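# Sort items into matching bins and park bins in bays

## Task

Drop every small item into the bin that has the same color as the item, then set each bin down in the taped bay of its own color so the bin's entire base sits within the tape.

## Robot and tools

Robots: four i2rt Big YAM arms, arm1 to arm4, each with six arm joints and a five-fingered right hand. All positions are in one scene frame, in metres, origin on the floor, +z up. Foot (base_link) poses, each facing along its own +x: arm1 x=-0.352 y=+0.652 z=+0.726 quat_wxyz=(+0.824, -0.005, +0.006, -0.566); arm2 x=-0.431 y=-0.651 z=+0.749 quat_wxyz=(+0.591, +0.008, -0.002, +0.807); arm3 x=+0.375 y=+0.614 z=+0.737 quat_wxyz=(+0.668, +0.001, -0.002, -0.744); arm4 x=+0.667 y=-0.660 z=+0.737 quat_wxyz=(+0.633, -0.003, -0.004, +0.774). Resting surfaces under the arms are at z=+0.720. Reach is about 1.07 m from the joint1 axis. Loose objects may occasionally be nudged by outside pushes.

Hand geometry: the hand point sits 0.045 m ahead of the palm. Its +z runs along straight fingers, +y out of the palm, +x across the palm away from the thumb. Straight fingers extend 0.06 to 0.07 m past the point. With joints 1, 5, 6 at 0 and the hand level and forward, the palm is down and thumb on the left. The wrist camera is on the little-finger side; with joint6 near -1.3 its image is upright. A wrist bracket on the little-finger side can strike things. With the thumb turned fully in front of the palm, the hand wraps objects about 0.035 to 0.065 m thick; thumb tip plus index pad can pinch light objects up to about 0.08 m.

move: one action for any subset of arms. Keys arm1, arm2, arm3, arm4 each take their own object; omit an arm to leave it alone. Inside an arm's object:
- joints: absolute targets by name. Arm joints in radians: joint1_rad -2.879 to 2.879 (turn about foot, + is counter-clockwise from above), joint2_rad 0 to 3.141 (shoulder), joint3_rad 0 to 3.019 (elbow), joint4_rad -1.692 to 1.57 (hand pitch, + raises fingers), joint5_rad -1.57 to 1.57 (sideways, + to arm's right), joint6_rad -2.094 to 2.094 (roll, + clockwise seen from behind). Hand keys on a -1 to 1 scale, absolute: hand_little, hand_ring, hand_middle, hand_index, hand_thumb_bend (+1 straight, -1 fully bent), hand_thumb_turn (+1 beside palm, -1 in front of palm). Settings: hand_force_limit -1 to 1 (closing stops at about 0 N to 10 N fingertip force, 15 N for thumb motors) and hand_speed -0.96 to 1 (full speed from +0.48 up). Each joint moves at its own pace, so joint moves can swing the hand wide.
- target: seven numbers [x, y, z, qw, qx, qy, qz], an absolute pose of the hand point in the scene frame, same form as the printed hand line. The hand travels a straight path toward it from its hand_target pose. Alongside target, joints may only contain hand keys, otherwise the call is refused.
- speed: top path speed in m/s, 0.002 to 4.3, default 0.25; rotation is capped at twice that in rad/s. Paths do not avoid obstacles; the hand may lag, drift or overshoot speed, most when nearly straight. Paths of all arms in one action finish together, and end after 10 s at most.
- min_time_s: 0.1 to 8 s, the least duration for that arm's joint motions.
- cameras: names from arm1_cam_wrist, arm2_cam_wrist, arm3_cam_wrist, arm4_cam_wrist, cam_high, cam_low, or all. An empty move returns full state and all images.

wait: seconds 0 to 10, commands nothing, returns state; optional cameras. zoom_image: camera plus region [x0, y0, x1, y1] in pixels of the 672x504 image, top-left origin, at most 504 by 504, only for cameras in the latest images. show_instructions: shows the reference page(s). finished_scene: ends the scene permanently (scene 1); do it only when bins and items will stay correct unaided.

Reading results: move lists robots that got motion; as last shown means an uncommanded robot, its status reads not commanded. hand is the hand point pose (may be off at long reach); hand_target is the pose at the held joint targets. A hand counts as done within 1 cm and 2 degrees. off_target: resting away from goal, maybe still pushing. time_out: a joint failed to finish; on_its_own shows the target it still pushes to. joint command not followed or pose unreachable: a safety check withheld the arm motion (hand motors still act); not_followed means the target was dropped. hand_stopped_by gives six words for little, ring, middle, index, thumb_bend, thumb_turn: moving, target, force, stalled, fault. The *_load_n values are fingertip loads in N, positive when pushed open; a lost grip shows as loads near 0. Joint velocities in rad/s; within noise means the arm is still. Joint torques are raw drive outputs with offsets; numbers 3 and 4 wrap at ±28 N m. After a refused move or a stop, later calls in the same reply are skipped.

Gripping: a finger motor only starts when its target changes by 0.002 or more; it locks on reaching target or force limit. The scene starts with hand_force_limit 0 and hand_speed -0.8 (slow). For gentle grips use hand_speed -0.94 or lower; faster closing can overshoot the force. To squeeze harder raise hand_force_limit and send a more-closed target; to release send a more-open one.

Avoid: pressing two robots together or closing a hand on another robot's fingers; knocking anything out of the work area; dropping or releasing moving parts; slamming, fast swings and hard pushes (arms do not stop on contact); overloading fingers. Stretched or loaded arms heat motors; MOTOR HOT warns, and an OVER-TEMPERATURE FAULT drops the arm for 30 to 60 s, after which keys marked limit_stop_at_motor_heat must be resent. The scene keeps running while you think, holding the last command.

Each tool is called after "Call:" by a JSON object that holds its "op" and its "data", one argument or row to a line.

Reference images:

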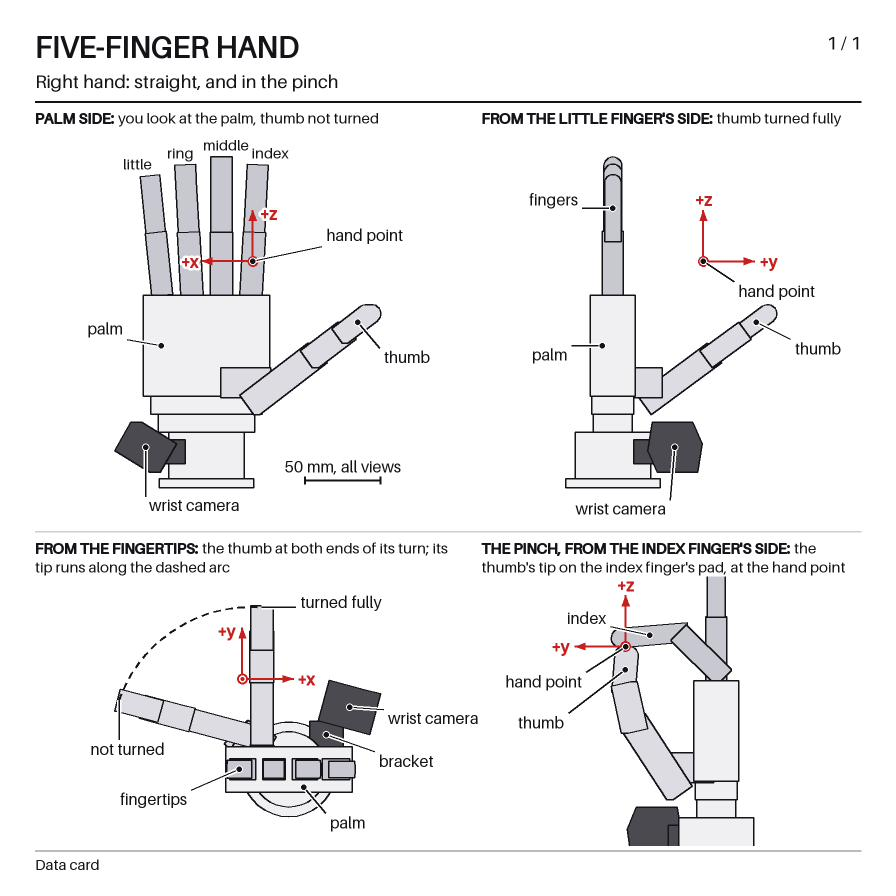

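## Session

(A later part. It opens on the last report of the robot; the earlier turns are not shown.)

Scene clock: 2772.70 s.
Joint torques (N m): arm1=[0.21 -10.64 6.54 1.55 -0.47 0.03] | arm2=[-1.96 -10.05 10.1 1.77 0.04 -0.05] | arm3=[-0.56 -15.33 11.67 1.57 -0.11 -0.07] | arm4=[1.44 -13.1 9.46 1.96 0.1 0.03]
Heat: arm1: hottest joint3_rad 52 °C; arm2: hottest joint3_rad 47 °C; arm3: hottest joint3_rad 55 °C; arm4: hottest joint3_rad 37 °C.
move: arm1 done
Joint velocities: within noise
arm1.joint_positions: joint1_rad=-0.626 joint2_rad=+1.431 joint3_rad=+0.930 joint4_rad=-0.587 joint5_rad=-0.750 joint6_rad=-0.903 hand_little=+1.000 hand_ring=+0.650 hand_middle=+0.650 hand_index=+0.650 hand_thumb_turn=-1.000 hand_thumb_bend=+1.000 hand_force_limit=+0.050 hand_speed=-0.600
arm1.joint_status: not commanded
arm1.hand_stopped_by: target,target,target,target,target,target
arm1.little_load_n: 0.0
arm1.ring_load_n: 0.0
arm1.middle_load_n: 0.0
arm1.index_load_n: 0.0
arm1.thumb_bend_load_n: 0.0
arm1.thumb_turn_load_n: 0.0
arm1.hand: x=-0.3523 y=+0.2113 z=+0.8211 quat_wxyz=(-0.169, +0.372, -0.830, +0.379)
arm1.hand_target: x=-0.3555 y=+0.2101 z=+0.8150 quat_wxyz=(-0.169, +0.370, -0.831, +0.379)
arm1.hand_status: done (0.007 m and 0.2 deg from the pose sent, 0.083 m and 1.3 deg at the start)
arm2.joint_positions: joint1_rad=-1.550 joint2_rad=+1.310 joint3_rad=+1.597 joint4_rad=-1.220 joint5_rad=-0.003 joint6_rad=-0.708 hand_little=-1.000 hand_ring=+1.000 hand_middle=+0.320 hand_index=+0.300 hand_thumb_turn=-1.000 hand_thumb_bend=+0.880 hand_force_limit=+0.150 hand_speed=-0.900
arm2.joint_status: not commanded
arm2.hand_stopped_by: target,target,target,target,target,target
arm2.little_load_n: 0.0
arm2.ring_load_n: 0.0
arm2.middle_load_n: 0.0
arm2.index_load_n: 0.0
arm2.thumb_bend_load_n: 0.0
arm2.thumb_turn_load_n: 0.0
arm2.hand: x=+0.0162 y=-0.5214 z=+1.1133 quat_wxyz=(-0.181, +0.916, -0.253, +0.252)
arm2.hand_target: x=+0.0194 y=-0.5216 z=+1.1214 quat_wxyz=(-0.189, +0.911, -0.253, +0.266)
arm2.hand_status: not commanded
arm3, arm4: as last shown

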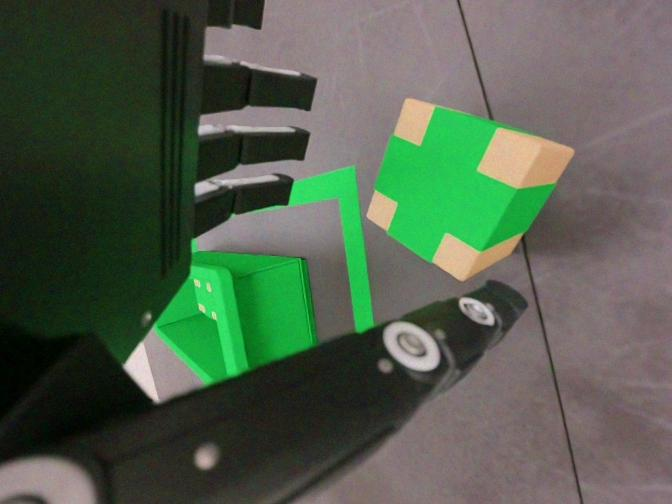

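Call:
{"op": "move", "data": {
  "arm1": {"target":[-0.363,0.2075,0.83,-0.1686,0.3701,-0.8313,0.3788],"speed":0.06}
}}

Call:
{"op": "move", "data": {
  "arm1": {"target":[-0.363,0.2075,0.786,-0.1686,0.3701,-0.8313,0.3788],"speed":0.06},
  "cameras": ["arm1_cam_wrist"]
}}

Scene clock: 2789.43 s.
Joint torques (N m): arm1=[-0.15 -11.22 9.24 0.49 -0.53 0.01] | arm2=[-1.96 -10.05 10.1 1.77 0.04 -0.05] | arm3=[-0.26 -15.56 11.66 1.65 -0.04 -0.07] | arm4=[1.44 -13.1 9.43 1.95 0.1 0.03]
Heat: arm1: hottest joint3_rad 50 °C; arm2: hottest joint3_rad 47 °C; arm3: hottest joint3_rad 55 °C; arm4: hottest joint3_rad 37 °C.
move: arm1 off_target
Joint velocities: within noise
arm1.joint_positions: joint1_rad=-0.640 joint2_rad=+1.431 joint3_rad=+0.930 joint4_rad=-0.622 joint5_rad=-0.756 joint6_rad=-0.918 hand_little=+1.000 hand_ring=+0.650 hand_middle=+0.650 hand_index=+0.650 hand_thumb_turn=-1.000 hand_thumb_bend=+1.000 hand_force_limit=+0.050 hand_speed=-0.600
arm1.joint_status: not commanded
arm1.hand_stopped_by: target,target,target,target,target,target
arm1.little_load_n: 0.0
arm1.ring_load_n: 0.0
arm1.middle_load_n: -0.5
arm1.index_load_n: 0.0
arm1.thumb_bend_load_n: 0.0
arm1.thumb_turn_load_n: 0.0
arm1.hand: x=-0.3560 y=+0.2190 z=+0.8196 quat_wxyz=(-0.176, +0.368, -0.835, +0.370)
arm1.hand_target: x=-0.3629 y=+0.2078 z=+0.8300 quat_wxyz=(-0.168, +0.370, -0.831, +0.379)
arm1.hand_status: off_target (0.017 m and 1.3 deg from the pose sent, 0.014 m and 0.2 deg at the start)
arm2, arm3, arm4: as last shown
arm2.index_load_n: -0.5
arm3.little_load_n: 0.5
pictures: none

Scene clock: 2790.87 s.
Joint torques (N m): arm1=[0.09 -10.99 6.17 1.51 -0.5 0.02] | arm2=[-2.02 -9.99 10.13 1.74 0.04 -0.05] | arm3=[-0.5 -15.56 11.66 1.62 -0.05 -0.09] | arm4=[1.49 -13.16 9.44 1.96 0.1 0.03]
Heat: arm1: hottest joint3_rad 50 °C; arm2: hottest joint3_rad 47 °C; arm3: hottest joint3_rad 55 °C; arm4: hottest joint3_rad 37 °C.
move: arm1 done
Joint velocities: within noise
arm1.joint_positions: joint1_rad=-0.640 joint2_rad=+1.488 joint3_rad=+0.904 joint4_rad=-0.516 joint5_rad=-0.756 joint6_rad=-0.919 hand_little=+1.000 hand_ring=+0.650 hand_middle=+0.650 hand_index=+0.650 hand_thumb_turn=-1.000 hand_thumb_bend=+1.000 hand_force_limit=+0.050 hand_speed=-0.600
arm1.joint_status: not commanded
arm1.hand_stopped_by: target,target,target,target,target,target
arm1.little_load_n: 0.0
arm1.ring_load_n: 0.0
arm1.middle_load_n: 0.0
arm1.index_load_n: 0.0
arm1.thumb_bend_load_n: 0.0
arm1.thumb_turn_load_n: 0.0
arm1.hand: x=-0.3594 y=+0.2083 z=+0.7923 quat_wxyz=(-0.169, +0.372, -0.831, +0.378)
arm1.hand_target: x=-0.3629 y=+0.2076 z=+0.7861 quat_wxyz=(-0.169, +0.370, -0.831, +0.379)
arm1.hand_status: done (0.007 m and 0.2 deg from the pose sent, 0.036 m and 1.4 deg at the start)
arm2, arm3, arm4: as last shown
arm2.index_load_n: 0.0
arm3.little_load_n: 0.0
arm3.thumb_bend_load_n: 0.5

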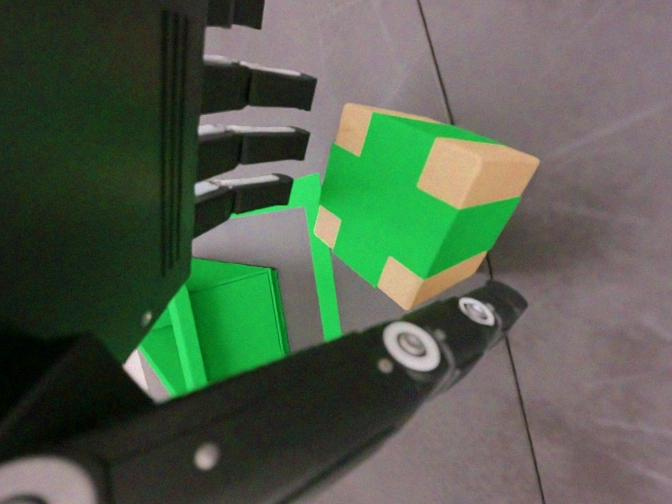

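Call:
{"op": "move", "data": {
  "arm1": {"joints":{"hand_speed":-0.9,"hand_force_limit":-0.25,"hand_index":-0.25,"hand_middle":-0.27,"hand_ring":-0.25,"hand_thumb_bend":0.08}},
  "cameras": ["arm1_cam_wrist"]
}}

Scene clock: 2804.23 s.
Joint torques (N m): arm1=[0.09 -10.99 6.17 1.5 -0.47 0.02] | arm2=[-2.02 -10.11 10.1 1.73 0.05 -0.05] | arm3=[-0.62 -15.62 11.73 1.74 -0.08 -0.09] | arm4=[1.44 -13.04 9.44 1.95 0.1 0.03]
Heat: arm1: hottest joint3_rad 49 °C; arm2: hottest joint3_rad 47 °C; arm3: hottest joint3_rad 55 °C; arm4: hottest joint3_rad 37 °C.
move: arm1 off_target
Joint velocities: within noise
arm1.joint_positions: joint1_rad=-0.640 joint2_rad=+1.488 joint3_rad=+0.904 joint4_rad=-0.515 joint5_rad=-0.757 joint6_rad=-0.919 hand_little=+1.000 hand_ring=+0.074 hand_middle=+0.121 hand_index=+0.093 hand_thumb_turn=-1.000 hand_thumb_bend=+0.726 hand_force_limit=-0.250 hand_speed=-0.900
arm1.joint_status: hand_ring off_target (ended at +0.074, target -0.250); hand_middle off_target (ended at +0.121, target -0.270); hand_index off_target (ended at +0.093, target -0.250); hand_thumb_bend off_target (ended at +0.726, target +0.080); the others done
arm1.hand_stopped_by: target,force,force,force,force,target
arm1.little_load_n: 0.0
arm1.ring_load_n: 3.5
arm1.middle_load_n: 1.5
arm1.index_load_n: 3.0
arm1.thumb_bend_load_n: 8.0
arm1.thumb_turn_load_n: 2.0
arm1.hand: x=-0.3593 y=+0.2081 z=+0.7924 quat_wxyz=(-0.169, +0.372, -0.830, +0.379)
arm1.hand_target: x=-0.3629 y=+0.2076 z=+0.7861 quat_wxyz=(-0.169, +0.370, -0.831, +0.379)
arm1.hand_status: not commanded
arm2, arm3, arm4: as last shown
arm3.thumb_bend_load_n: 0.0

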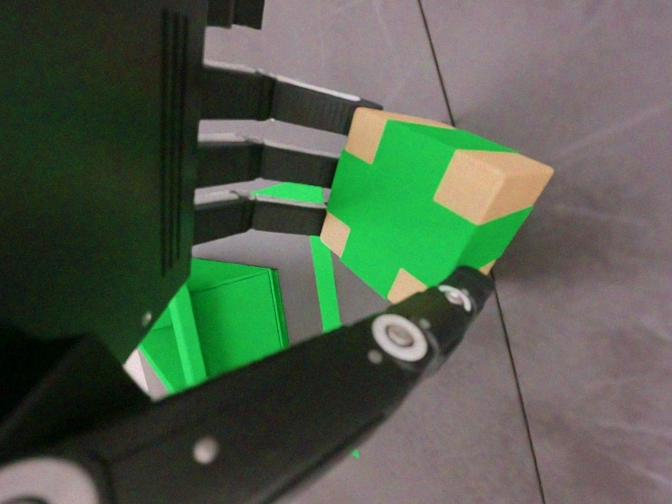

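Call:
{"op": "move", "data": {
  "arm1": {"joints":{"hand_force_limit":-0.1,"hand_index":-0.3,"hand_middle":-0.32}}
}}

Call:
{"op": "move", "data": {
  "arm1": {"target":[-0.361,0.2065,0.835,-0.1686,0.3701,-0.8313,0.3788],"speed":0.04},
  "cameras": ["arm1_cam_wrist"]
}}

Scene clock: 2810.87 s.
Joint torques (N m): arm1=[0.15 -10.99 6.17 1.47 -0.44 0.01] | arm2=[-1.96 -10.05 10.11 1.76 0.04 -0.05] | arm3=[-0.38 -15.21 11.66 1.72 -0.06 -0.05] | arm4=[1.44 -13.1 9.43 1.96 0.1 0.03]
Heat: arm1: hottest joint3_rad 48 °C; arm2: hottest joint3_rad 47 °C; arm3: hottest joint3_rad 55 °C; arm4: hottest joint3_rad 37 °C.
move: arm1 off_target
Joint velocities: within noise
arm1.joint_positions: joint1_rad=-0.640 joint2_rad=+1.488 joint3_rad=+0.904 joint4_rad=-0.515 joint5_rad=-0.758 joint6_rad=-0.919 hand_little=+1.000 hand_ring=+0.074 hand_middle=+0.095 hand_index=+0.076 hand_thumb_turn=-1.000 hand_thumb_bend=+0.727 hand_force_limit=-0.100 hand_speed=-0.900
arm1.joint_status: hand_middle off_target (ended at +0.095, target -0.320); hand_index off_target (ended at +0.076, target -0.300); the others done
arm1.hand_stopped_by: target,force,force,force,force,target
arm1.little_load_n: 0.0
arm1.ring_load_n: 2.5
arm1.middle_load_n: 4.5
arm1.index_load_n: 4.5
arm1.thumb_bend_load_n: 9.5
arm1.thumb_turn_load_n: 1.5
arm1.hand: x=-0.3592 y=+0.2081 z=+0.7925 quat_wxyz=(-0.169, +0.372, -0.830, +0.379)
arm1.hand_target: x=-0.3629 y=+0.2076 z=+0.7861 quat_wxyz=(-0.169, +0.370, -0.831, +0.379)
arm1.hand_status: not commanded
arm2: as last shown
arm3.joint_positions: joint1_rad=+0.901 joint2_rad=+1.698 joint3_rad=+1.815 joint4_rad=-1.013 joint5_rad=+0.001 joint6_rad=+0.013 hand_little=-1.000 hand_ring=+1.000 hand_middle=+0.600 hand_index=+0.600 hand_thumb_turn=-1.000 hand_thumb_bend=+0.850 hand_force_limit=+0.100 hand_speed=-0.880
arm3.joint_status: not commanded
arm3.hand_stopped_by: target,target,target,target,target,target
arm3.little_load_n: 0.0
arm3.ring_load_n: 0.0
arm3.middle_load_n: 0.0
arm3.index_load_n: 0.0
arm3.thumb_bend_load_n: 0.0
arm3.thumb_turn_load_n: 0.0
arm3.hand: x=+0.8502 y=+0.1898 z=+1.0347 quat_wxyz=(-0.131, +0.358, -0.872, +0.306)
arm3.hand_target: x=+0.8581 y=+0.1806 z=+1.0552 quat_wxyz=(-0.139, +0.360, -0.862, +0.329)
arm3.hand_status: not commanded
arm4.joint_positions: joint1_rad=-0.697 joint2_rad=+1.453 joint3_rad=+1.706 joint4_rad=-1.213 joint5_rad=-0.001 joint6_rad=-1.675 hand_little=-1.000 hand_ring=+1.000 hand_middle=+0.400 hand_index=+0.400 hand_thumb_turn=-1.000 hand_thumb_bend=+1.000 hand_force_limit=+0.000 hand_speed=-0.850
arm4.joint_status: not commanded
arm4.hand_stopped_by: target,target,target,target,target,target
arm4.little_load_n: 0.0
arm4.ring_load_n: 0.0
arm4.middle_load_n: 0.0
arm4.index_load_n: 0.0
arm4.thumb_bend_load_n: 0.0
arm4.thumb_turn_load_n: 0.0
arm4.hand: x=+0.9813 y=-0.2094 z=+1.1171 quat_wxyz=(-0.139, +0.792, +0.530, +0.270)
arm4.hand_target: x=+0.9834 y=-0.2095 z=+1.1175 quat_wxyz=(-0.142, +0.794, +0.524, +0.274)
arm4.hand_status: not commanded
pictures: none

Scene clock: 2812.70 s.
Joint torques (N m): arm1=[0.32 -12.81 9.83 0.38 -0.38 0.08] | arm2=[-2.02 -9.99 10.1 1.77 0.04 -0.05] | arm3=[-0.44 -14.92 11.63 1.68 -0.08 -0.04] | arm4=[1.38 -13.16 9.44 1.96 0.1 0.03]
Heat: arm1: hottest joint3_rad 48 °C; arm2: hottest joint3_rad 47 °C; arm3: hottest joint3_rad 55 °C; arm4: hottest joint3_rad 37 °C.
move: arm1 off_target
Joint velocities: within noise
arm1.joint_positions: joint1_rad=-0.640 joint2_rad=+1.445 joint3_rad=+0.928 joint4_rad=-0.633 joint5_rad=-0.758 joint6_rad=-0.920 hand_little=+1.000 hand_ring=+0.074 hand_middle=+0.095 hand_index=+0.076 hand_thumb_turn=-1.000 hand_thumb_bend=+0.727 hand_force_limit=-0.100 hand_speed=-0.900
arm1.joint_status: not commanded
arm1.hand_stopped_by: target,force,force,force,force,target
arm1.little_load_n: -0.5
arm1.ring_load_n: 2.5
arm1.middle_load_n: 4.5
arm1.index_load_n: 4.5
arm1.thumb_bend_load_n: 10.0
arm1.thumb_turn_load_n: 1.5
arm1.hand: x=-0.3548 y=+0.2230 z=+0.8129 quat_wxyz=(-0.184, +0.365, -0.838, +0.361)
arm1.hand_target: x=-0.3607 y=+0.2074 z=+0.8350 quat_wxyz=(-0.169, +0.370, -0.831, +0.379)
arm1.hand_status: off_target (0.028 m and 2.8 deg from the pose sent, 0.043 m and 0.2 deg at the start)
arm2, arm3, arm4: as last shown

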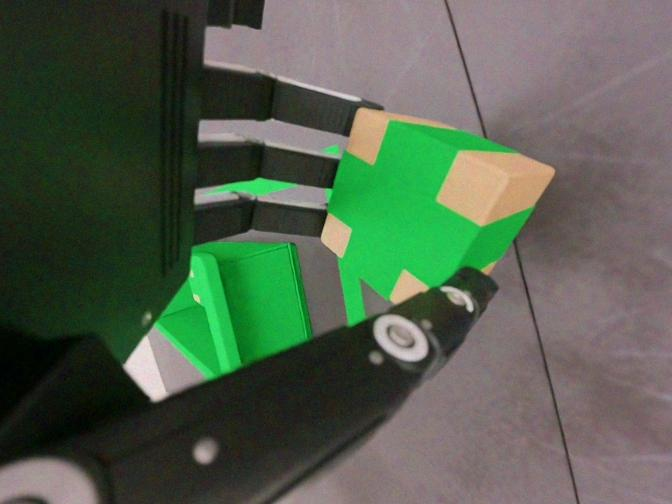

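Call:
{"op": "move", "data": {
  "arm1": {"target":[-0.355,0.212,1.00,-0.1686,0.3701,-0.8313,0.3788],"speed":0.12,"joints":{"hand_little":-1,"hand_speed":-0.6}},
  "cameras": ["arm1_cam_wrist"]
}}

Call:
{"op": "move", "data": {
  "arm1": {"joints":{"joint1_rad":-0.07},"min_time_s":2.5}
}}

Call:
{"op": "move", "data": {
  "arm1": {"target":[-0.1145,0.2785,0.95,0.2590,-0.5817,0.7045,-0.3136],"speed":0.12},
  "cameras": ["arm1_cam_wrist","cam_high"]
}}

Call:
{"op": "zoom_image", "data": {
  "camera": "arm1_cam_wrist",
  "region": [200, 0, 672, 500]
}}

Scene clock: 2846.10 s.
Joint torques (N m): arm1=[0.79 -11.81 11.32 0.42 -0.36 0.12] | arm2=[-2.08 -10.05 10.11 1.76 0.05 -0.05] | arm3=[-0.5 -15.09 11.56 1.68 -0.1 -0.1] | arm4=[1.49 -13.1 9.43 1.98 0.1 0.03]
Heat: arm1: hottest joint3_rad 49 °C; arm2: hottest joint3_rad 47 °C; arm3: hottest joint3_rad 56 °C; arm4: hottest joint3_rad 37 °C.
move: arm1 off_target
Joint velocities: within noise
arm1.joint_positions: joint1_rad=-0.640 joint2_rad=+1.319 joint3_rad=+1.251 joint4_rad=-1.078 joint5_rad=-0.757 joint6_rad=-0.918 hand_little=-1.000 hand_ring=+0.074 hand_middle=+0.095 hand_index=+0.076 hand_thumb_turn=-1.000 hand_thumb_bend=+0.727 hand_force_limit=-0.100 hand_speed=-0.600
arm1.joint_status: all done
arm1.hand_stopped_by: target,force,force,force,force,target
arm1.little_load_n: 0.0
arm1.ring_load_n: 2.5
arm1.middle_load_n: 4.5
arm1.index_load_n: 4.5
arm1.thumb_bend_load_n: 10.0
arm1.thumb_turn_load_n: 1.5
arm1.hand: x=-0.3528 y=+0.2216 z=+0.9756 quat_wxyz=(-0.182, +0.365, -0.838, +0.362)
arm1.hand_target: x=-0.3547 y=+0.2129 z=+0.9998 quat_wxyz=(-0.169, +0.370, -0.831, +0.379)
arm1.hand_status: off_target (0.026 m and 2.6 deg from the pose sent, 0.187 m and 2.8 deg at the start)
arm2, arm3, arm4: as last shown

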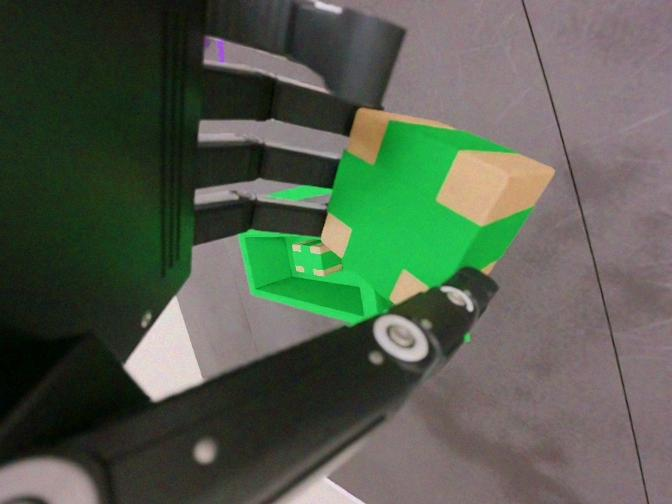

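Scene clock: 2849.03 s.
Joint torques (N m): arm1=[1.26 -11.93 11.28 0.4 -0.42 0.12] | arm2=[-2.02 -10.11 10.1 1.76 0.04 -0.04] | arm3=[-0.73 -15.15 11.67 1.69 -0.08 -0.09] | arm4=[1.44 -13.04 9.44 1.94 0.1 0.03]
Heat: arm1: hottest joint3_rad 50 °C; arm2: hottest joint3_rad 47 °C; arm3: hottest joint3_rad 56 °C; arm4: hottest joint3_rad 37 °C.
move: arm1 done
Joint velocities: within noise
arm1.joint_positions: joint1_rad=-0.076 joint2_rad=+1.319 joint3_rad=+1.251 joint4_rad=-1.078 joint5_rad=-0.755 joint6_rad=-0.918 hand_little=-1.000 hand_ring=+0.074 hand_middle=+0.095 hand_index=+0.076 hand_thumb_turn=-1.000 hand_thumb_bend=+0.727 hand_force_limit=-0.100 hand_speed=-0.600
arm1.joint_status: all done
arm1.hand_stopped_by: target,force,force,force,force,target
arm1.little_load_n: 0.0
arm1.ring_load_n: 2.0
arm1.middle_load_n: 4.5
arm1.index_load_n: 4.5
arm1.thumb_bend_load_n: 10.0
arm1.thumb_turn_load_n: 1.5
arm1.hand: x=-0.1225 y=+0.2856 z=+0.9719 quat_wxyz=(-0.277, +0.583, -0.705, +0.294)
arm1.hand_target: x=-0.1170 y=+0.2786 z=+0.9961 quat_wxyz=(-0.270, +0.588, -0.696, +0.313)
arm1.hand_status: not commanded
arm2, arm3, arm4: as last shown
arm3.thumb_turn_load_n: 0.5
pictures: none

Scene clock: 2850.20 s.
Joint torques (N m): arm1=[1.44 -11.87 7.56 1.52 -0.32 0.16] | arm2=[-1.96 -9.99 10.11 1.76 0.04 -0.05] | arm3=[-0.32 -15.15 11.78 1.62 -0.07 -0.08] | arm4=[1.49 -13.16 9.44 1.95 0.1 0.03]
Heat: arm1: hottest joint3_rad 50 °C; arm2: hottest joint3_rad 47 °C; arm3: hottest joint3_rad 56 °C; arm4: hottest joint3_rad 37 °C.
move: arm1 done
Joint velocities: within noise
arm1.joint_positions: joint1_rad=-0.063 joint2_rad=+1.318 joint3_rad=+1.182 joint4_rad=-0.956 joint5_rad=-0.724 joint6_rad=-0.881 hand_little=-1.000 hand_ring=+0.074 hand_middle=+0.095 hand_index=+0.076 hand_thumb_turn=-1.000 hand_thumb_bend=+0.727 hand_force_limit=-0.100 hand_speed=-0.600
arm1.joint_status: not commanded
arm1.hand_stopped_by: target,force,force,force,force,target
arm1.little_load_n: 0.0
arm1.ring_load_n: 2.0
arm1.middle_load_n: 4.5
arm1.index_load_n: 4.5
arm1.thumb_bend_load_n: 10.0
arm1.thumb_turn_load_n: 1.5
arm1.hand: x=-0.1185 y=+0.2784 z=+0.9460 quat_wxyz=(-0.261, +0.580, -0.709, +0.306)
arm1.hand_target: x=-0.1145 y=+0.2785 z=+0.9499 quat_wxyz=(-0.259, +0.582, -0.704, +0.313)
arm1.hand_status: done (0.006 m and 1.0 deg from the pose sent, 0.025 m and 3.1 deg at the start)
arm2.joint_positions: joint1_rad=-1.550 joint2_rad=+1.310 joint3_rad=+1.597 joint4_rad=-1.220 joint5_rad=-0.003 joint6_rad=-0.708 hand_little=-1.000 hand_ring=+1.000 hand_middle=+0.320 hand_index=+0.300 hand_thumb_turn=-1.000 hand_thumb_bend=+0.880 hand_force_limit=+0.150 hand_speed=-0.900
arm2.joint_status: not commanded
arm2.hand_stopped_by: target,target,target,target,target,target
arm2.little_load_n: 0.0
arm2.ring_load_n: 0.0
arm2.middle_load_n: -0.5
arm2.index_load_n: 0.0
arm2.thumb_bend_load_n: 0.0
arm2.thumb_turn_load_n: 0.0
arm2.hand: x=+0.0162 y=-0.5214 z=+1.1133 quat_wxyz=(-0.181, +0.916, -0.253, +0.252)
arm2.hand_target: x=+0.0194 y=-0.5216 z=+1.1214 quat_wxyz=(-0.189, +0.911, -0.253, +0.266)
arm2.hand_status: not commanded
arm3, arm4: as last shown
arm3.thumb_turn_load_n: 0.0

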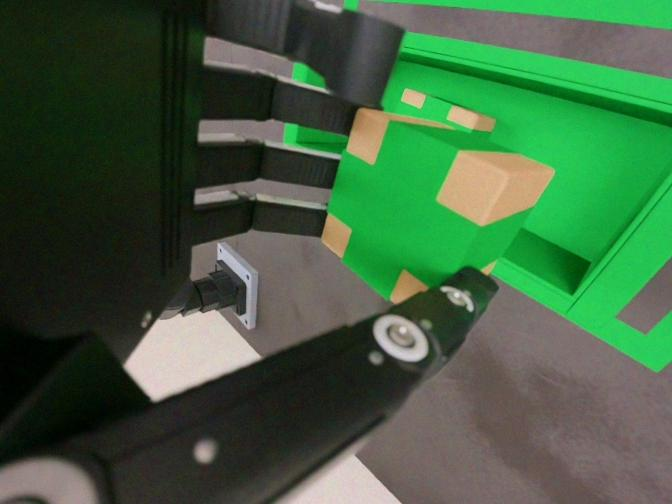

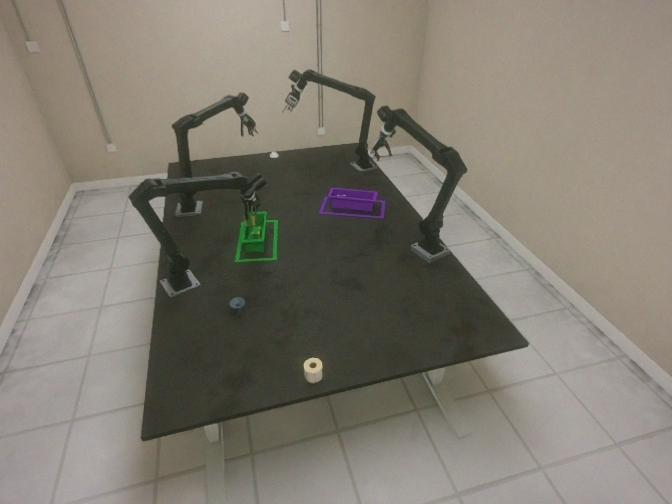

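Scaled by 1.008 from the camera's image (finer frame: 960x720).

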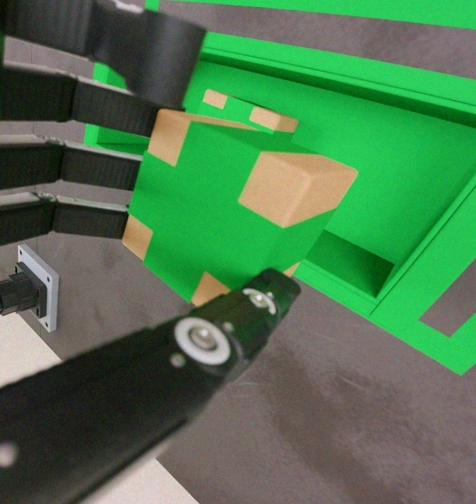

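Call:
{"op": "move", "data": {
  "arm1": {"target":[-0.1273,0.2778,0.86,0.2590,-0.5817,0.7045,-0.3136],"speed":0.08},
  "cameras": ["arm1_cam_wrist","cam_high"]
}}

Call:
{"op": "zoom_image", "data": {
  "camera": "arm1_cam_wrist",
  "region": [200, 0, 672, 500]
}}

Call:
{"op": "zoom_image", "data": {
  "camera": "cam_high",
  "region": [200, 180, 300, 280]
}}

Scene clock: 2889.23 s.
Joint torques (N m): arm1=[-0.15 -10.4 7.09 1.55 -0.53 0] | arm2=[-2.02 -9.99 10.11 1.77 0.04 -0.05] | arm3=[-0.32 -15.68 11.75 1.65 -0.07 -0.03] | arm4=[1.44 -13.1 9.43 1.95 0.1 0.03]
Heat: arm1: hottest joint3_rad 48 °C; arm2: hottest joint3_rad 47 °C; arm3: hottest joint3_rad 56 °C; arm4: hottest joint3_rad 37 °C.
move: arm1 done
Joint velocities: within noise
arm1.joint_positions: joint1_rad=-0.073 joint2_rad=+1.355 joint3_rad=+0.993 joint4_rad=-0.732 joint5_rad=-0.731 joint6_rad=-0.900 hand_little=-1.000 hand_ring=+0.074 hand_middle=+0.095 hand_index=+0.076 hand_thumb_turn=-1.000 hand_thumb_bend=+0.727 hand_force_limit=-0.100 hand_speed=-0.600
arm1.joint_status: not commanded
arm1.hand_stopped_by: target,force,force,force,force,target
arm1.little_load_n: 0.0
arm1.ring_load_n: 2.0
arm1.middle_load_n: 4.5
arm1.index_load_n: 4.5
arm1.thumb_bend_load_n: 10.0
arm1.thumb_turn_load_n: 2.0
arm1.hand: x=-0.1250 y=+0.2828 z=+0.8637 quat_wxyz=(-0.260, +0.582, -0.705, +0.310)
arm1.hand_target: x=-0.1274 y=+0.2779 z=+0.8601 quat_wxyz=(-0.259, +0.582, -0.704, +0.314)
arm1.hand_status: done (0.007 m and 0.5 deg from the pose sent, 0.087 m and 1.0 deg at the start)
arm2, arm3, arm4: as last shown
arm2.ring_load_n: -0.5
arm2.middle_load_n: 0.0

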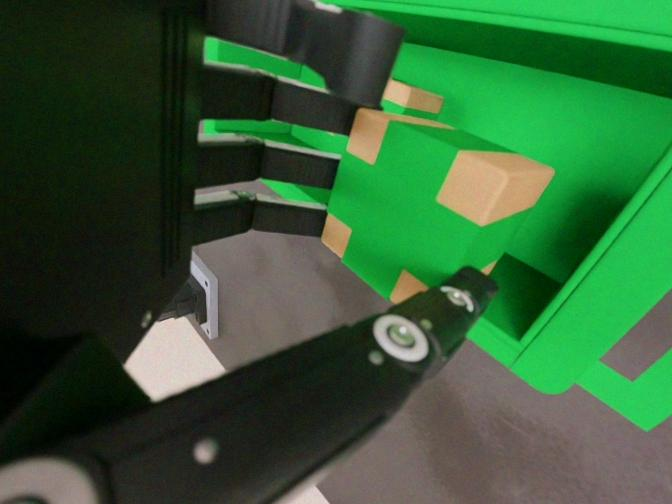

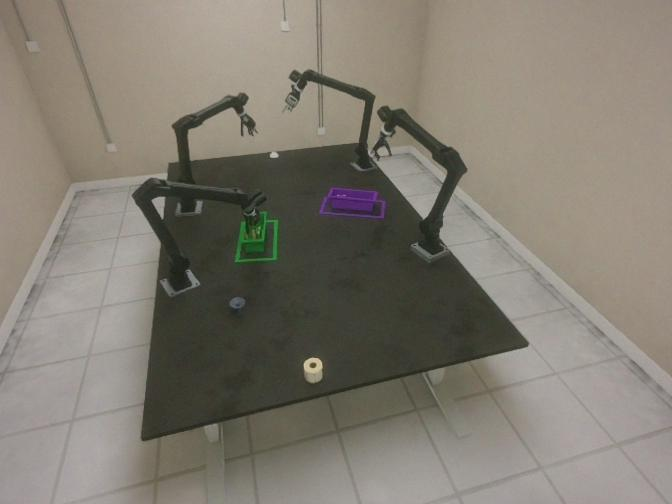

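Scaled by 1.008 from the camera's image (finer frame: 960x720).

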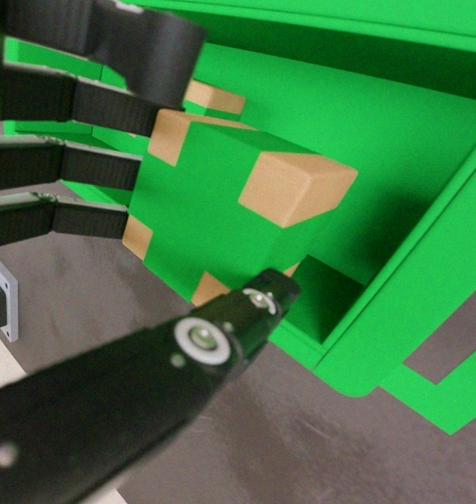

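Scaled by 5.040 from the camera's image (finer frame: 960x720).

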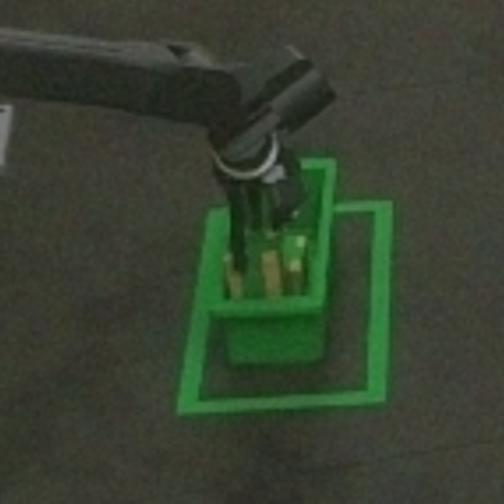

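Call:
{"op": "move", "data": {
  "arm1": {"target":[-0.1345,0.2715,0.835,0.2590,-0.5817,0.7045,-0.3136],"speed":0.06},
  "cameras": ["arm1_cam_wrist"]
}}

Scene clock: 2909.80 s.
Joint torques (N m): arm1=[-0.09 -10.7 6.86 1.52 -0.55 0] | arm2=[-2.02 -9.99 10.13 1.76 0.05 -0.04] | arm3=[-0.5 -15.21 11.66 1.55 -0.06 -0.08] | arm4=[1.44 -13.1 9.43 1.96 0.1 0.04]
Heat: arm1: hottest joint3_rad 48 °C; arm2: hottest joint3_rad 47 °C; arm3: hottest joint3_rad 56 °C; arm4: hottest joint3_rad 37 °C.
move: arm1 done
Joint velocities: within noise
arm1.joint_positions: joint1_rad=-0.094 joint2_rad=+1.396 joint3_rad=+0.964 joint4_rad=-0.679 joint5_rad=-0.740 joint6_rad=-0.924 hand_little=-1.000 hand_ring=+0.074 hand_middle=+0.095 hand_index=+0.076 hand_thumb_turn=-1.000 hand_thumb_bend=+0.727 hand_force_limit=-0.100 hand_speed=-0.600
arm1.joint_status: not commanded
arm1.hand_stopped_by: target,force,force,force,force,target
arm1.little_load_n: 0.0
arm1.ring_load_n: 2.0
arm1.middle_load_n: 4.5
arm1.index_load_n: 4.5
arm1.thumb_bend_load_n: 10.0
arm1.thumb_turn_load_n: 1.5
arm1.hand: x=-0.1321 y=+0.2763 z=+0.8387 quat_wxyz=(-0.260, +0.582, -0.705, +0.310)
arm1.hand_target: x=-0.1346 y=+0.2716 z=+0.8350 quat_wxyz=(-0.259, +0.582, -0.705, +0.313)
arm1.hand_status: done (0.007 m and 0.5 deg from the pose sent, 0.032 m and 0.5 deg at the start)
arm2, arm3, arm4: as last shown
arm2.ring_load_n: 0.0

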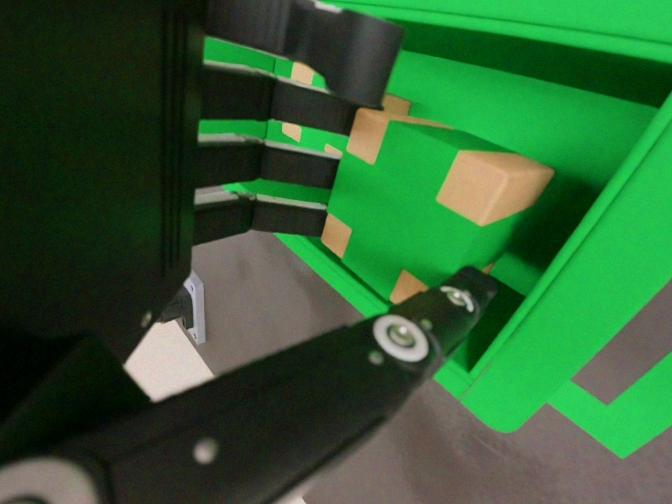

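Call:
{"op": "move", "data": {
  "arm1": {"target":[-0.053,0.2575,0.840,0.2590,-0.5817,0.7045,-0.3136],"speed":0.04},
  "cameras": ["arm1_cam_wrist","cam_high"]
}}

Call:
{"op": "zoom_image", "data": {
  "camera": "cam_high",
  "region": [200, 180, 300, 280]
}}

Scene clock: 2925.43 s.
Joint torques (N m): arm1=[1.55 -11.58 10.35 1.68 -0.3 0.17] | arm2=[-1.96 -10.05 10.11 1.76 0.04 -0.05] | arm3=[-0.79 -15.79 11.6 1.61 -0.11 -0.07] | arm4=[1.44 -13.1 9.44 1.94 0.1 0.03]
Heat: arm1: hottest joint3_rad 48 °C; arm2: hottest joint3_rad 47 °C; arm3: hottest joint3_rad 56 °C; arm4: hottest joint3_rad 37 °C.
move: arm1 off_target
Joint velocities: within noise
arm1.joint_positions: joint1_rad=+0.056 joint2_rad=+1.472 joint3_rad=+1.007 joint4_rad=-0.565 joint5_rad=-0.661 joint6_rad=-0.749 hand_little=-1.000 hand_ring=+0.074 hand_middle=+0.095 hand_index=+0.076 hand_thumb_turn=-1.000 hand_thumb_bend=+0.727 hand_force_limit=-0.100 hand_speed=-0.600
arm1.joint_status: not commanded
arm1.hand_stopped_by: target,force,force,force,force,target
arm1.little_load_n: 0.0
arm1.ring_load_n: 2.5
arm1.middle_load_n: 4.5
arm1.index_load_n: 4.0
arm1.thumb_bend_load_n: 10.0
arm1.thumb_turn_load_n: 1.5
arm1.hand: x=-0.0668 y=+0.2748 z=+0.8267 quat_wxyz=(-0.262, +0.579, -0.713, +0.296)
arm1.hand_target: x=-0.0536 y=+0.2585 z=+0.8404 quat_wxyz=(-0.259, +0.582, -0.704, +0.314)
arm1.hand_status: off_target (0.026 m and 2.3 deg from the pose sent, 0.081 m and 0.5 deg at the start)
arm2, arm3, arm4: as last shown
arm4.thumb_turn_load_n: 0.5

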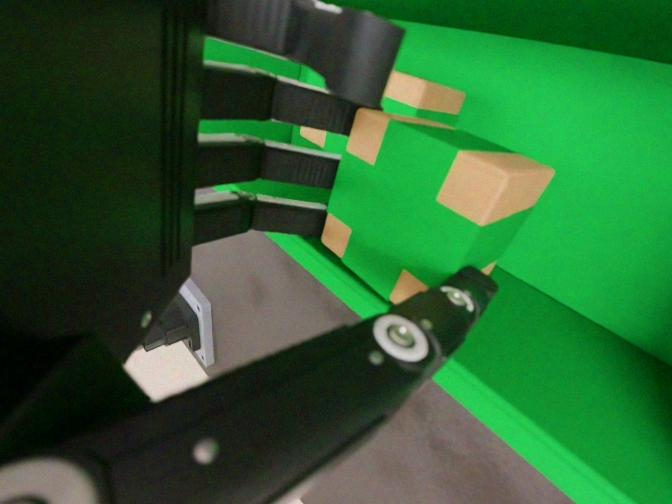

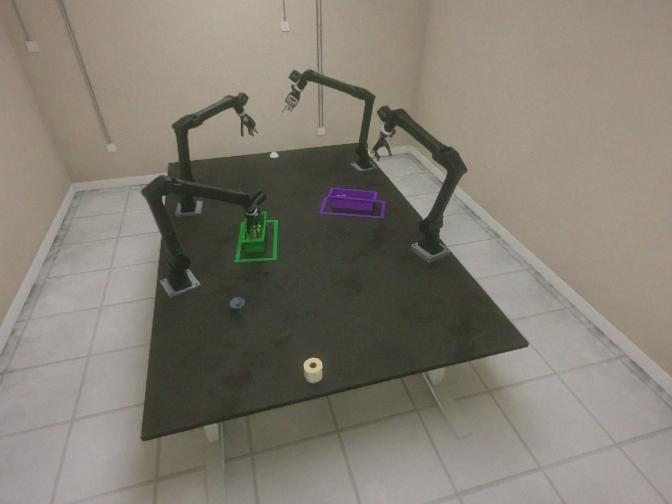

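Scaled by 5.040 from the camera's image (finer frame: 960x720).

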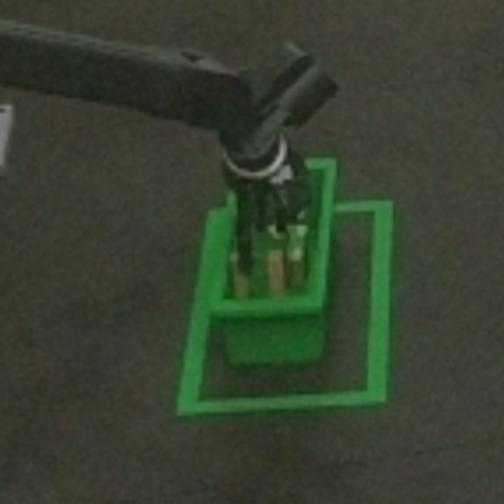

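Call:
{"op": "zoom_image", "data": {
  "camera": "arm1_cam_wrist",
  "region": [190, 20, 490, 230]
}}

Scaled by 1.680 from the camera's image (finer frame: 960x720).

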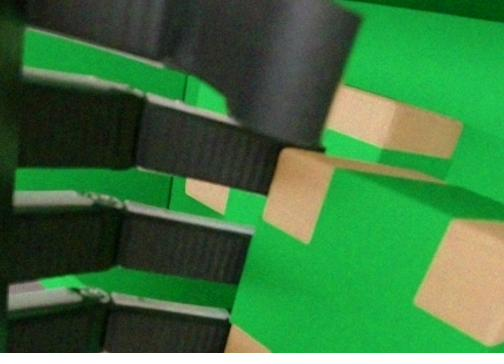

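Call:
{"op": "move", "data": {
  "arm1": {"target":[-0.036,0.247,0.848,0.2590,-0.5817,0.7045,-0.3136],"speed":0.04},
  "cameras": ["arm1_cam_wrist"]
}}

Call:
{"op": "zoom_image", "data": {
  "camera": "arm1_cam_wrist",
  "region": [190, 20, 672, 500]
}}

Scene clock: 2960.90 s.
Joint torques (N m): arm1=[1.44 -12.1 10.55 1.24 -0.26 0.15] | arm2=[-2.02 -10.05 10.11 1.77 0.04 -0.05] | arm3=[-0.56 -15.56 11.78 1.73 -0.06 -0.08] | arm4=[1.49 -13.1 9.43 1.98 0.1 0.04]
Heat: arm1: hottest joint3_rad 49 °C; arm2: hottest joint3_rad 47 °C; arm3: hottest joint3_rad 56 °C; arm4: hottest joint3_rad 37 °C.
move: arm1 off_target
Joint velocities: within noise
arm1.joint_positions: joint1_rad=+0.080 joint2_rad=+1.503 joint3_rad=+1.062 joint4_rad=-0.565 joint5_rad=-0.648 joint6_rad=-0.723 hand_little=-1.000 hand_ring=+0.074 hand_middle=+0.095 hand_index=+0.076 hand_thumb_turn=-1.000 hand_thumb_bend=+0.727 hand_force_limit=-0.100 hand_speed=-0.600
arm1.joint_status: not commanded
arm1.hand_stopped_by: target,force,force,force,force,target
arm1.little_load_n: 0.0
arm1.ring_load_n: 2.0
arm1.middle_load_n: 4.5
arm1.index_load_n: 4.5
arm1.thumb_bend_load_n: 10.0
arm1.thumb_turn_load_n: 1.5
arm1.hand: x=-0.0487 y=+0.2623 z=+0.8350 quat_wxyz=(-0.261, +0.579, -0.712, +0.300)
arm1.hand_target: x=-0.0364 y=+0.2479 z=+0.8483 quat_wxyz=(-0.259, +0.582, -0.704, +0.314)
arm1.hand_status: off_target (0.024 m and 1.8 deg from the pose sent, 0.047 m and 2.3 deg at the start)
arm2: as last shown
arm3.joint_positions: joint1_rad=+0.901 joint2_rad=+1.698 joint3_rad=+1.815 joint4_rad=-1.013 joint5_rad=+0.001 joint6_rad=+0.013 hand_little=-1.000 hand_ring=+1.000 hand_middle=+0.600 hand_index=+0.600 hand_thumb_turn=-1.000 hand_thumb_bend=+0.850 hand_force_limit=+0.100 hand_speed=-0.880
arm3.joint_status: not commanded
arm3.hand_stopped_by: target,target,target,target,target,target
arm3.little_load_n: 0.0
arm3.ring_load_n: 0.0
arm3.middle_load_n: 0.0
arm3.index_load_n: 0.0
arm3.thumb_bend_load_n: 0.0
arm3.thumb_turn_load_n: 0.0
arm3.hand: x=+0.8502 y=+0.1898 z=+1.0347 quat_wxyz=(-0.131, +0.358, -0.872, +0.306)
arm3.hand_target: x=+0.8581 y=+0.1806 z=+1.0552 quat_wxyz=(-0.139, +0.360, -0.862, +0.329)
arm3.hand_status: not commanded
arm4.joint_positions: joint1_rad=-0.697 joint2_rad=+1.453 joint3_rad=+1.706 joint4_rad=-1.213 joint5_rad=-0.001 joint6_rad=-1.675 hand_little=-1.000 hand_ring=+1.000 hand_middle=+0.400 hand_index=+0.400 hand_thumb_turn=-1.000 hand_thumb_bend=+1.000 hand_force_limit=+0.000 hand_speed=-0.850
arm4.joint_status: not commanded
arm4.hand_stopped_by: target,target,target,target,target,target
arm4.little_load_n: 0.0
arm4.ring_load_n: 0.0
arm4.middle_load_n: 0.0
arm4.index_load_n: 0.0
arm4.thumb_bend_load_n: 0.0
arm4.thumb_turn_load_n: 0.0
arm4.hand: x=+0.9813 y=-0.2094 z=+1.1171 quat_wxyz=(-0.139, +0.792, +0.530, +0.270)
arm4.hand_target: x=+0.9834 y=-0.2095 z=+1.1175 quat_wxyz=(-0.142, +0.794, +0.524, +0.274)
arm4.hand_status: not commanded

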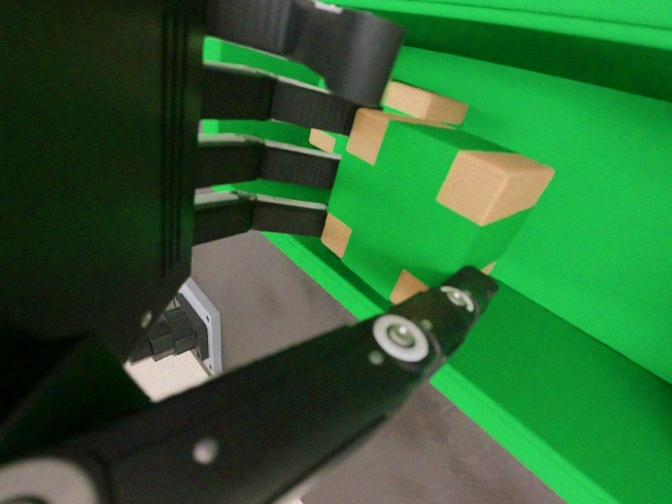

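Scaled by 1.046 from the camera's image (finer frame: 960x720).

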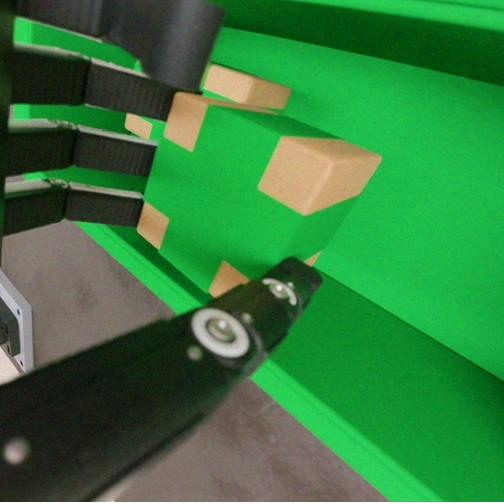

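Call:
{"op": "move", "data": {
  "arm1": {"target":[-0.109,0.268,0.845,0.2590,-0.5817,0.7045,-0.3136],"speed":0.06}
}}

Call:
{"op": "move", "data": {
  "arm1": {"target":[-0.109,0.268,0.810,0.2590,-0.5817,0.7045,-0.3136],"speed":0.05},
  "cameras": ["arm1_cam_wrist","cam_high"]
}}

Call:
{"op": "zoom_image", "data": {
  "camera": "cam_high",
  "region": [200, 180, 300, 280]
}}

Scene clock: 2970.07 s.
Joint torques (N m): arm1=[0.03 -13.45 6.8 0.54 -0.52 0] | arm2=[-2.08 -10.05 10.1 1.74 0.05 -0.05] | arm3=[-0.32 -15.44 11.71 1.7 -0.1 -0.07] | arm4=[1.44 -13.16 9.46 1.96 0.1 0.03]
Heat: arm1: hottest joint3_rad 49 °C; arm2: hottest joint3_rad 47 °C; arm3: hottest joint3_rad 56 °C; arm4: hottest joint3_rad 37 °C.
move: arm1 done
Joint velocities: within noise
arm1.joint_positions: joint1_rad=-0.038 joint2_rad=+1.435 joint3_rad=+1.001 joint4_rad=-0.635 joint5_rad=-0.714 joint6_rad=-0.856 hand_little=-1.000 hand_ring=+0.074 hand_middle=+0.095 hand_index=+0.076 hand_thumb_turn=-1.000 hand_thumb_bend=+0.727 hand_force_limit=-0.100 hand_speed=-0.600
arm1.joint_status: not commanded
arm1.hand_stopped_by: target,force,force,force,force,target
arm1.little_load_n: 0.0
arm1.ring_load_n: 2.0
arm1.middle_load_n: 4.5
arm1.index_load_n: 4.5
arm1.thumb_bend_load_n: 10.0
arm1.thumb_turn_load_n: 1.5
arm1.hand: x=-0.1052 y=+0.2671 z=+0.8388 quat_wxyz=(-0.261, +0.582, -0.706, +0.308)
arm1.hand_target: x=-0.1088 y=+0.2680 z=+0.8449 quat_wxyz=(-0.259, +0.582, -0.704, +0.314)
arm1.hand_status: done (0.007 m and 0.6 deg from the pose sent, 0.061 m and 1.8 deg at the start)
arm2, arm3, arm4: as last shown
arm2.index_load_n: 0.5
pictures: none

Scene clock: 2971.37 s.
Joint torques (N m): arm1=[0.09 -11.22 6.64 1.62 -0.5 0.02] | arm2=[-1.96 -10.05 10.11 1.76 0.04 -0.05] | arm3=[-0.56 -14.8 11.84 1.66 -0.07 -0.07] | arm4=[1.44 -13.1 9.44 1.96 0.1 0.03]
Heat: arm1: hottest joint3_rad 49 °C; arm2: hottest joint3_rad 47 °C; arm3: hottest joint3_rad 56 °C; arm4: hottest joint3_rad 37 °C.
move: arm1 done
Joint velocities: within noise
arm1.joint_positions: joint1_rad=-0.038 joint2_rad=+1.450 joint3_rad=+0.945 joint4_rad=-0.558 joint5_rad=-0.714 joint6_rad=-0.857 hand_little=-1.000 hand_ring=+0.074 hand_middle=+0.095 hand_index=+0.076 hand_thumb_turn=-1.000 hand_thumb_bend=+0.727 hand_force_limit=-0.100 hand_speed=-0.600
arm1.joint_status: not commanded
arm1.hand_stopped_by: target,force,force,force,force,target
arm1.little_load_n: 0.0
arm1.ring_load_n: 2.0
arm1.middle_load_n: 4.5
arm1.index_load_n: 4.5
arm1.thumb_bend_load_n: 10.5
arm1.thumb_turn_load_n: 1.5
arm1.hand: x=-0.1072 y=+0.2720 z=+0.8146 quat_wxyz=(-0.260, +0.582, -0.705, +0.311)
arm1.hand_target: x=-0.1089 y=+0.2681 z=+0.8102 quat_wxyz=(-0.259, +0.582, -0.704, +0.314)
arm1.hand_status: done (0.006 m and 0.3 deg from the pose sent, 0.029 m and 0.6 deg at the start)
arm2, arm3, arm4: as last shown
arm2.index_load_n: 0.0
arm4.middle_load_n: 0.5
arm4.index_load_n: 0.5

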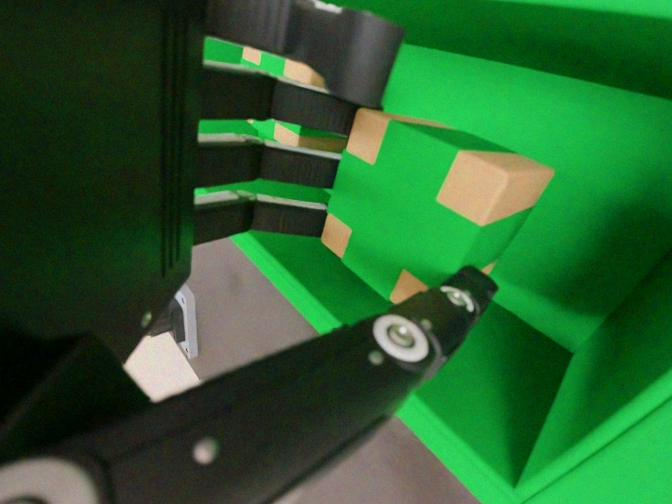

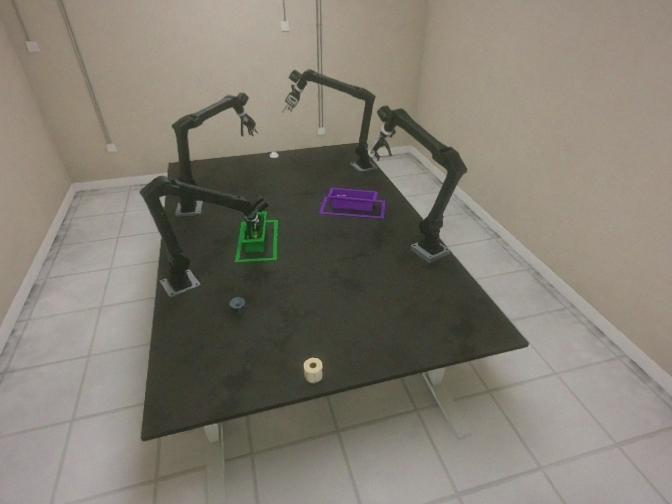

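Scaled by 5.040 from the camera's image (finer frame: 960x720).

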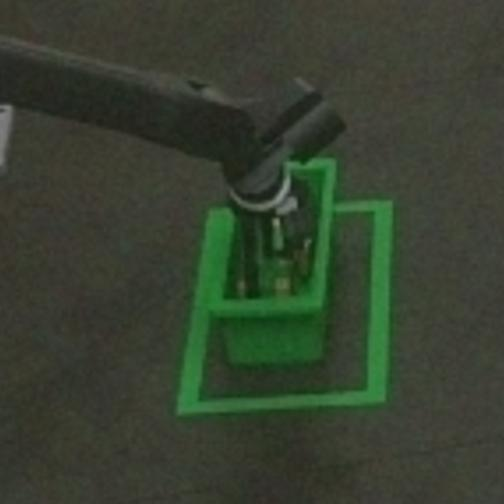

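Call:
{"op": "move", "data": {
  "arm1": {"target":[-0.109,0.267,0.790,0.2590,-0.5817,0.7045,-0.3136],"speed":0.04},
  "cameras": ["arm1_cam_wrist"]
}}

Scene clock: 2975.17 s.
Joint torques (N m): arm1=[0.09 -10.4 5.9 1.73 -0.39 0.02] | arm2=[-1.96 -10.11 10.1 1.77 0.04 -0.05] | arm3=[-1.03 -15.09 11.7 1.62 -0.06 -0.06] | arm4=[1.49 -13.1 9.43 1.96 0.1 0.03]
Heat: arm1: hottest joint3_rad 49 °C; arm2: hottest joint3_rad 47 °C; arm3: hottest joint3_rad 56 °C; arm4: hottest joint3_rad 37 °C.
move: arm1 off_target
Joint velocities: within noise
arm1.joint_positions: joint1_rad=-0.038 joint2_rad=+1.471 joint3_rad=+0.927 joint4_rad=-0.503 joint5_rad=-0.717 joint6_rad=-0.857 hand_little=-1.000 hand_ring=+0.074 hand_middle=+0.095 hand_index=+0.076 hand_thumb_turn=-1.000 hand_thumb_bend=+0.727 hand_force_limit=-0.100 hand_speed=-0.600
arm1.joint_status: not commanded
arm1.hand_stopped_by: target,force,force,force,force,target
arm1.little_load_n: 0.0
arm1.ring_load_n: 2.0
arm1.middle_load_n: 4.5
arm1.index_load_n: 4.5
arm1.thumb_bend_load_n: 10.0
arm1.thumb_turn_load_n: 1.5
arm1.hand: x=-0.1056 y=+0.2678 z=+0.8023 quat_wxyz=(-0.258, +0.583, -0.701, +0.318)
arm1.hand_target: x=-0.1092 y=+0.2673 z=+0.7902 quat_wxyz=(-0.259, +0.582, -0.705, +0.314)
arm1.hand_status: off_target (0.013 m and 0.7 deg from the pose sent, 0.025 m and 0.3 deg at the start)
arm2, arm3, arm4: as last shown
arm3.ring_load_n: -0.5
arm4.middle_load_n: 0.0
arm4.index_load_n: 0.0

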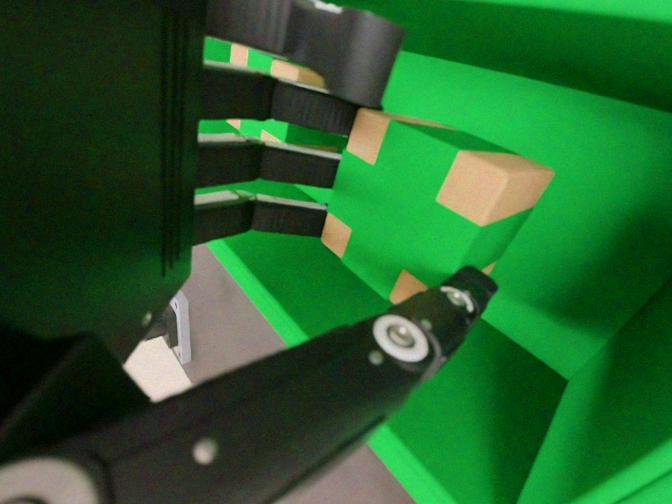

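Call:
{"op": "move", "data": {
  "arm1": {"joints":{"hand_speed":-0.9,"hand_index":0.3,"hand_middle":0.32,"hand_ring":0.3,"hand_thumb_bend":0.88}},
  "cameras": ["arm1_cam_wrist"]
}}

Scene clock: 2981.63 s.
Joint torques (N m): arm1=[0.09 -10.99 6.24 1.59 -0.4 0.02] | arm2=[-2.02 -10.05 10.1 1.76 0.04 -0.05] | arm3=[-0.62 -15.03 11.73 1.65 -0.09 -0.07] | arm4=[1.44 -13.16 9.44 1.94 0.1 0.03]
Heat: arm1: hottest joint3_rad 49 °C; arm2: hottest joint3_rad 47 °C; arm3: hottest joint3_rad 56 °C; arm4: hottest joint3_rad 37 °C.
move: arm1 done
Joint velocities: within noise
arm1.joint_positions: joint1_rad=-0.038 joint2_rad=+1.478 joint3_rad=+0.921 joint4_rad=-0.499 joint5_rad=-0.717 joint6_rad=-0.857 hand_little=-1.000 hand_ring=+0.300 hand_middle=+0.320 hand_index=+0.300 hand_thumb_turn=-1.000 hand_thumb_bend=+0.880 hand_force_limit=-0.100 hand_speed=-0.900
arm1.joint_status: all done
arm1.hand_stopped_by: target,target,target,target,target,target
arm1.little_load_n: 0.5
arm1.ring_load_n: 0.0
arm1.middle_load_n: 0.0
arm1.index_load_n: 0.0
arm1.thumb_bend_load_n: 0.0
arm1.thumb_turn_load_n: 0.0
arm1.hand: x=-0.1063 y=+0.2696 z=+0.7975 quat_wxyz=(-0.260, +0.583, -0.703, +0.314)
arm1.hand_target: x=-0.1092 y=+0.2674 z=+0.7901 quat_wxyz=(-0.259, +0.582, -0.705, +0.313)
arm1.hand_status: not commanded
arm2.joint_positions: joint1_rad=-1.550 joint2_rad=+1.310 joint3_rad=+1.597 joint4_rad=-1.220 joint5_rad=-0.003 joint6_rad=-0.708 hand_little=-1.000 hand_ring=+1.000 hand_middle=+0.320 hand_index=+0.300 hand_thumb_turn=-1.000 hand_thumb_bend=+0.880 hand_force_limit=+0.150 hand_speed=-0.900
arm2.joint_status: not commanded
arm2.hand_stopped_by: target,target,target,target,target,target
arm2.little_load_n: 0.5
arm2.ring_load_n: 0.0
arm2.middle_load_n: 0.0
arm2.index_load_n: 0.0
arm2.thumb_bend_load_n: 0.0
arm2.thumb_turn_load_n: 0.0
arm2.hand: x=+0.0162 y=-0.5214 z=+1.1133 quat_wxyz=(-0.181, +0.916, -0.253, +0.252)
arm2.hand_target: x=+0.0194 y=-0.5216 z=+1.1214 quat_wxyz=(-0.189, +0.911, -0.253, +0.266)
arm2.hand_status: not commanded
arm3, arm4: as last shown
arm3.ring_load_n: 0.0

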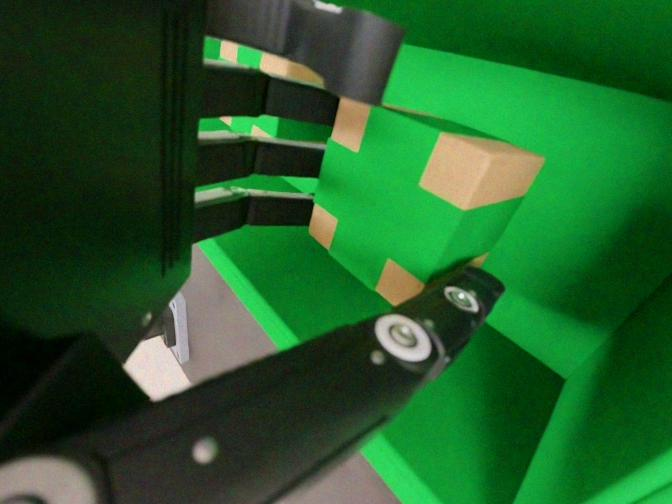

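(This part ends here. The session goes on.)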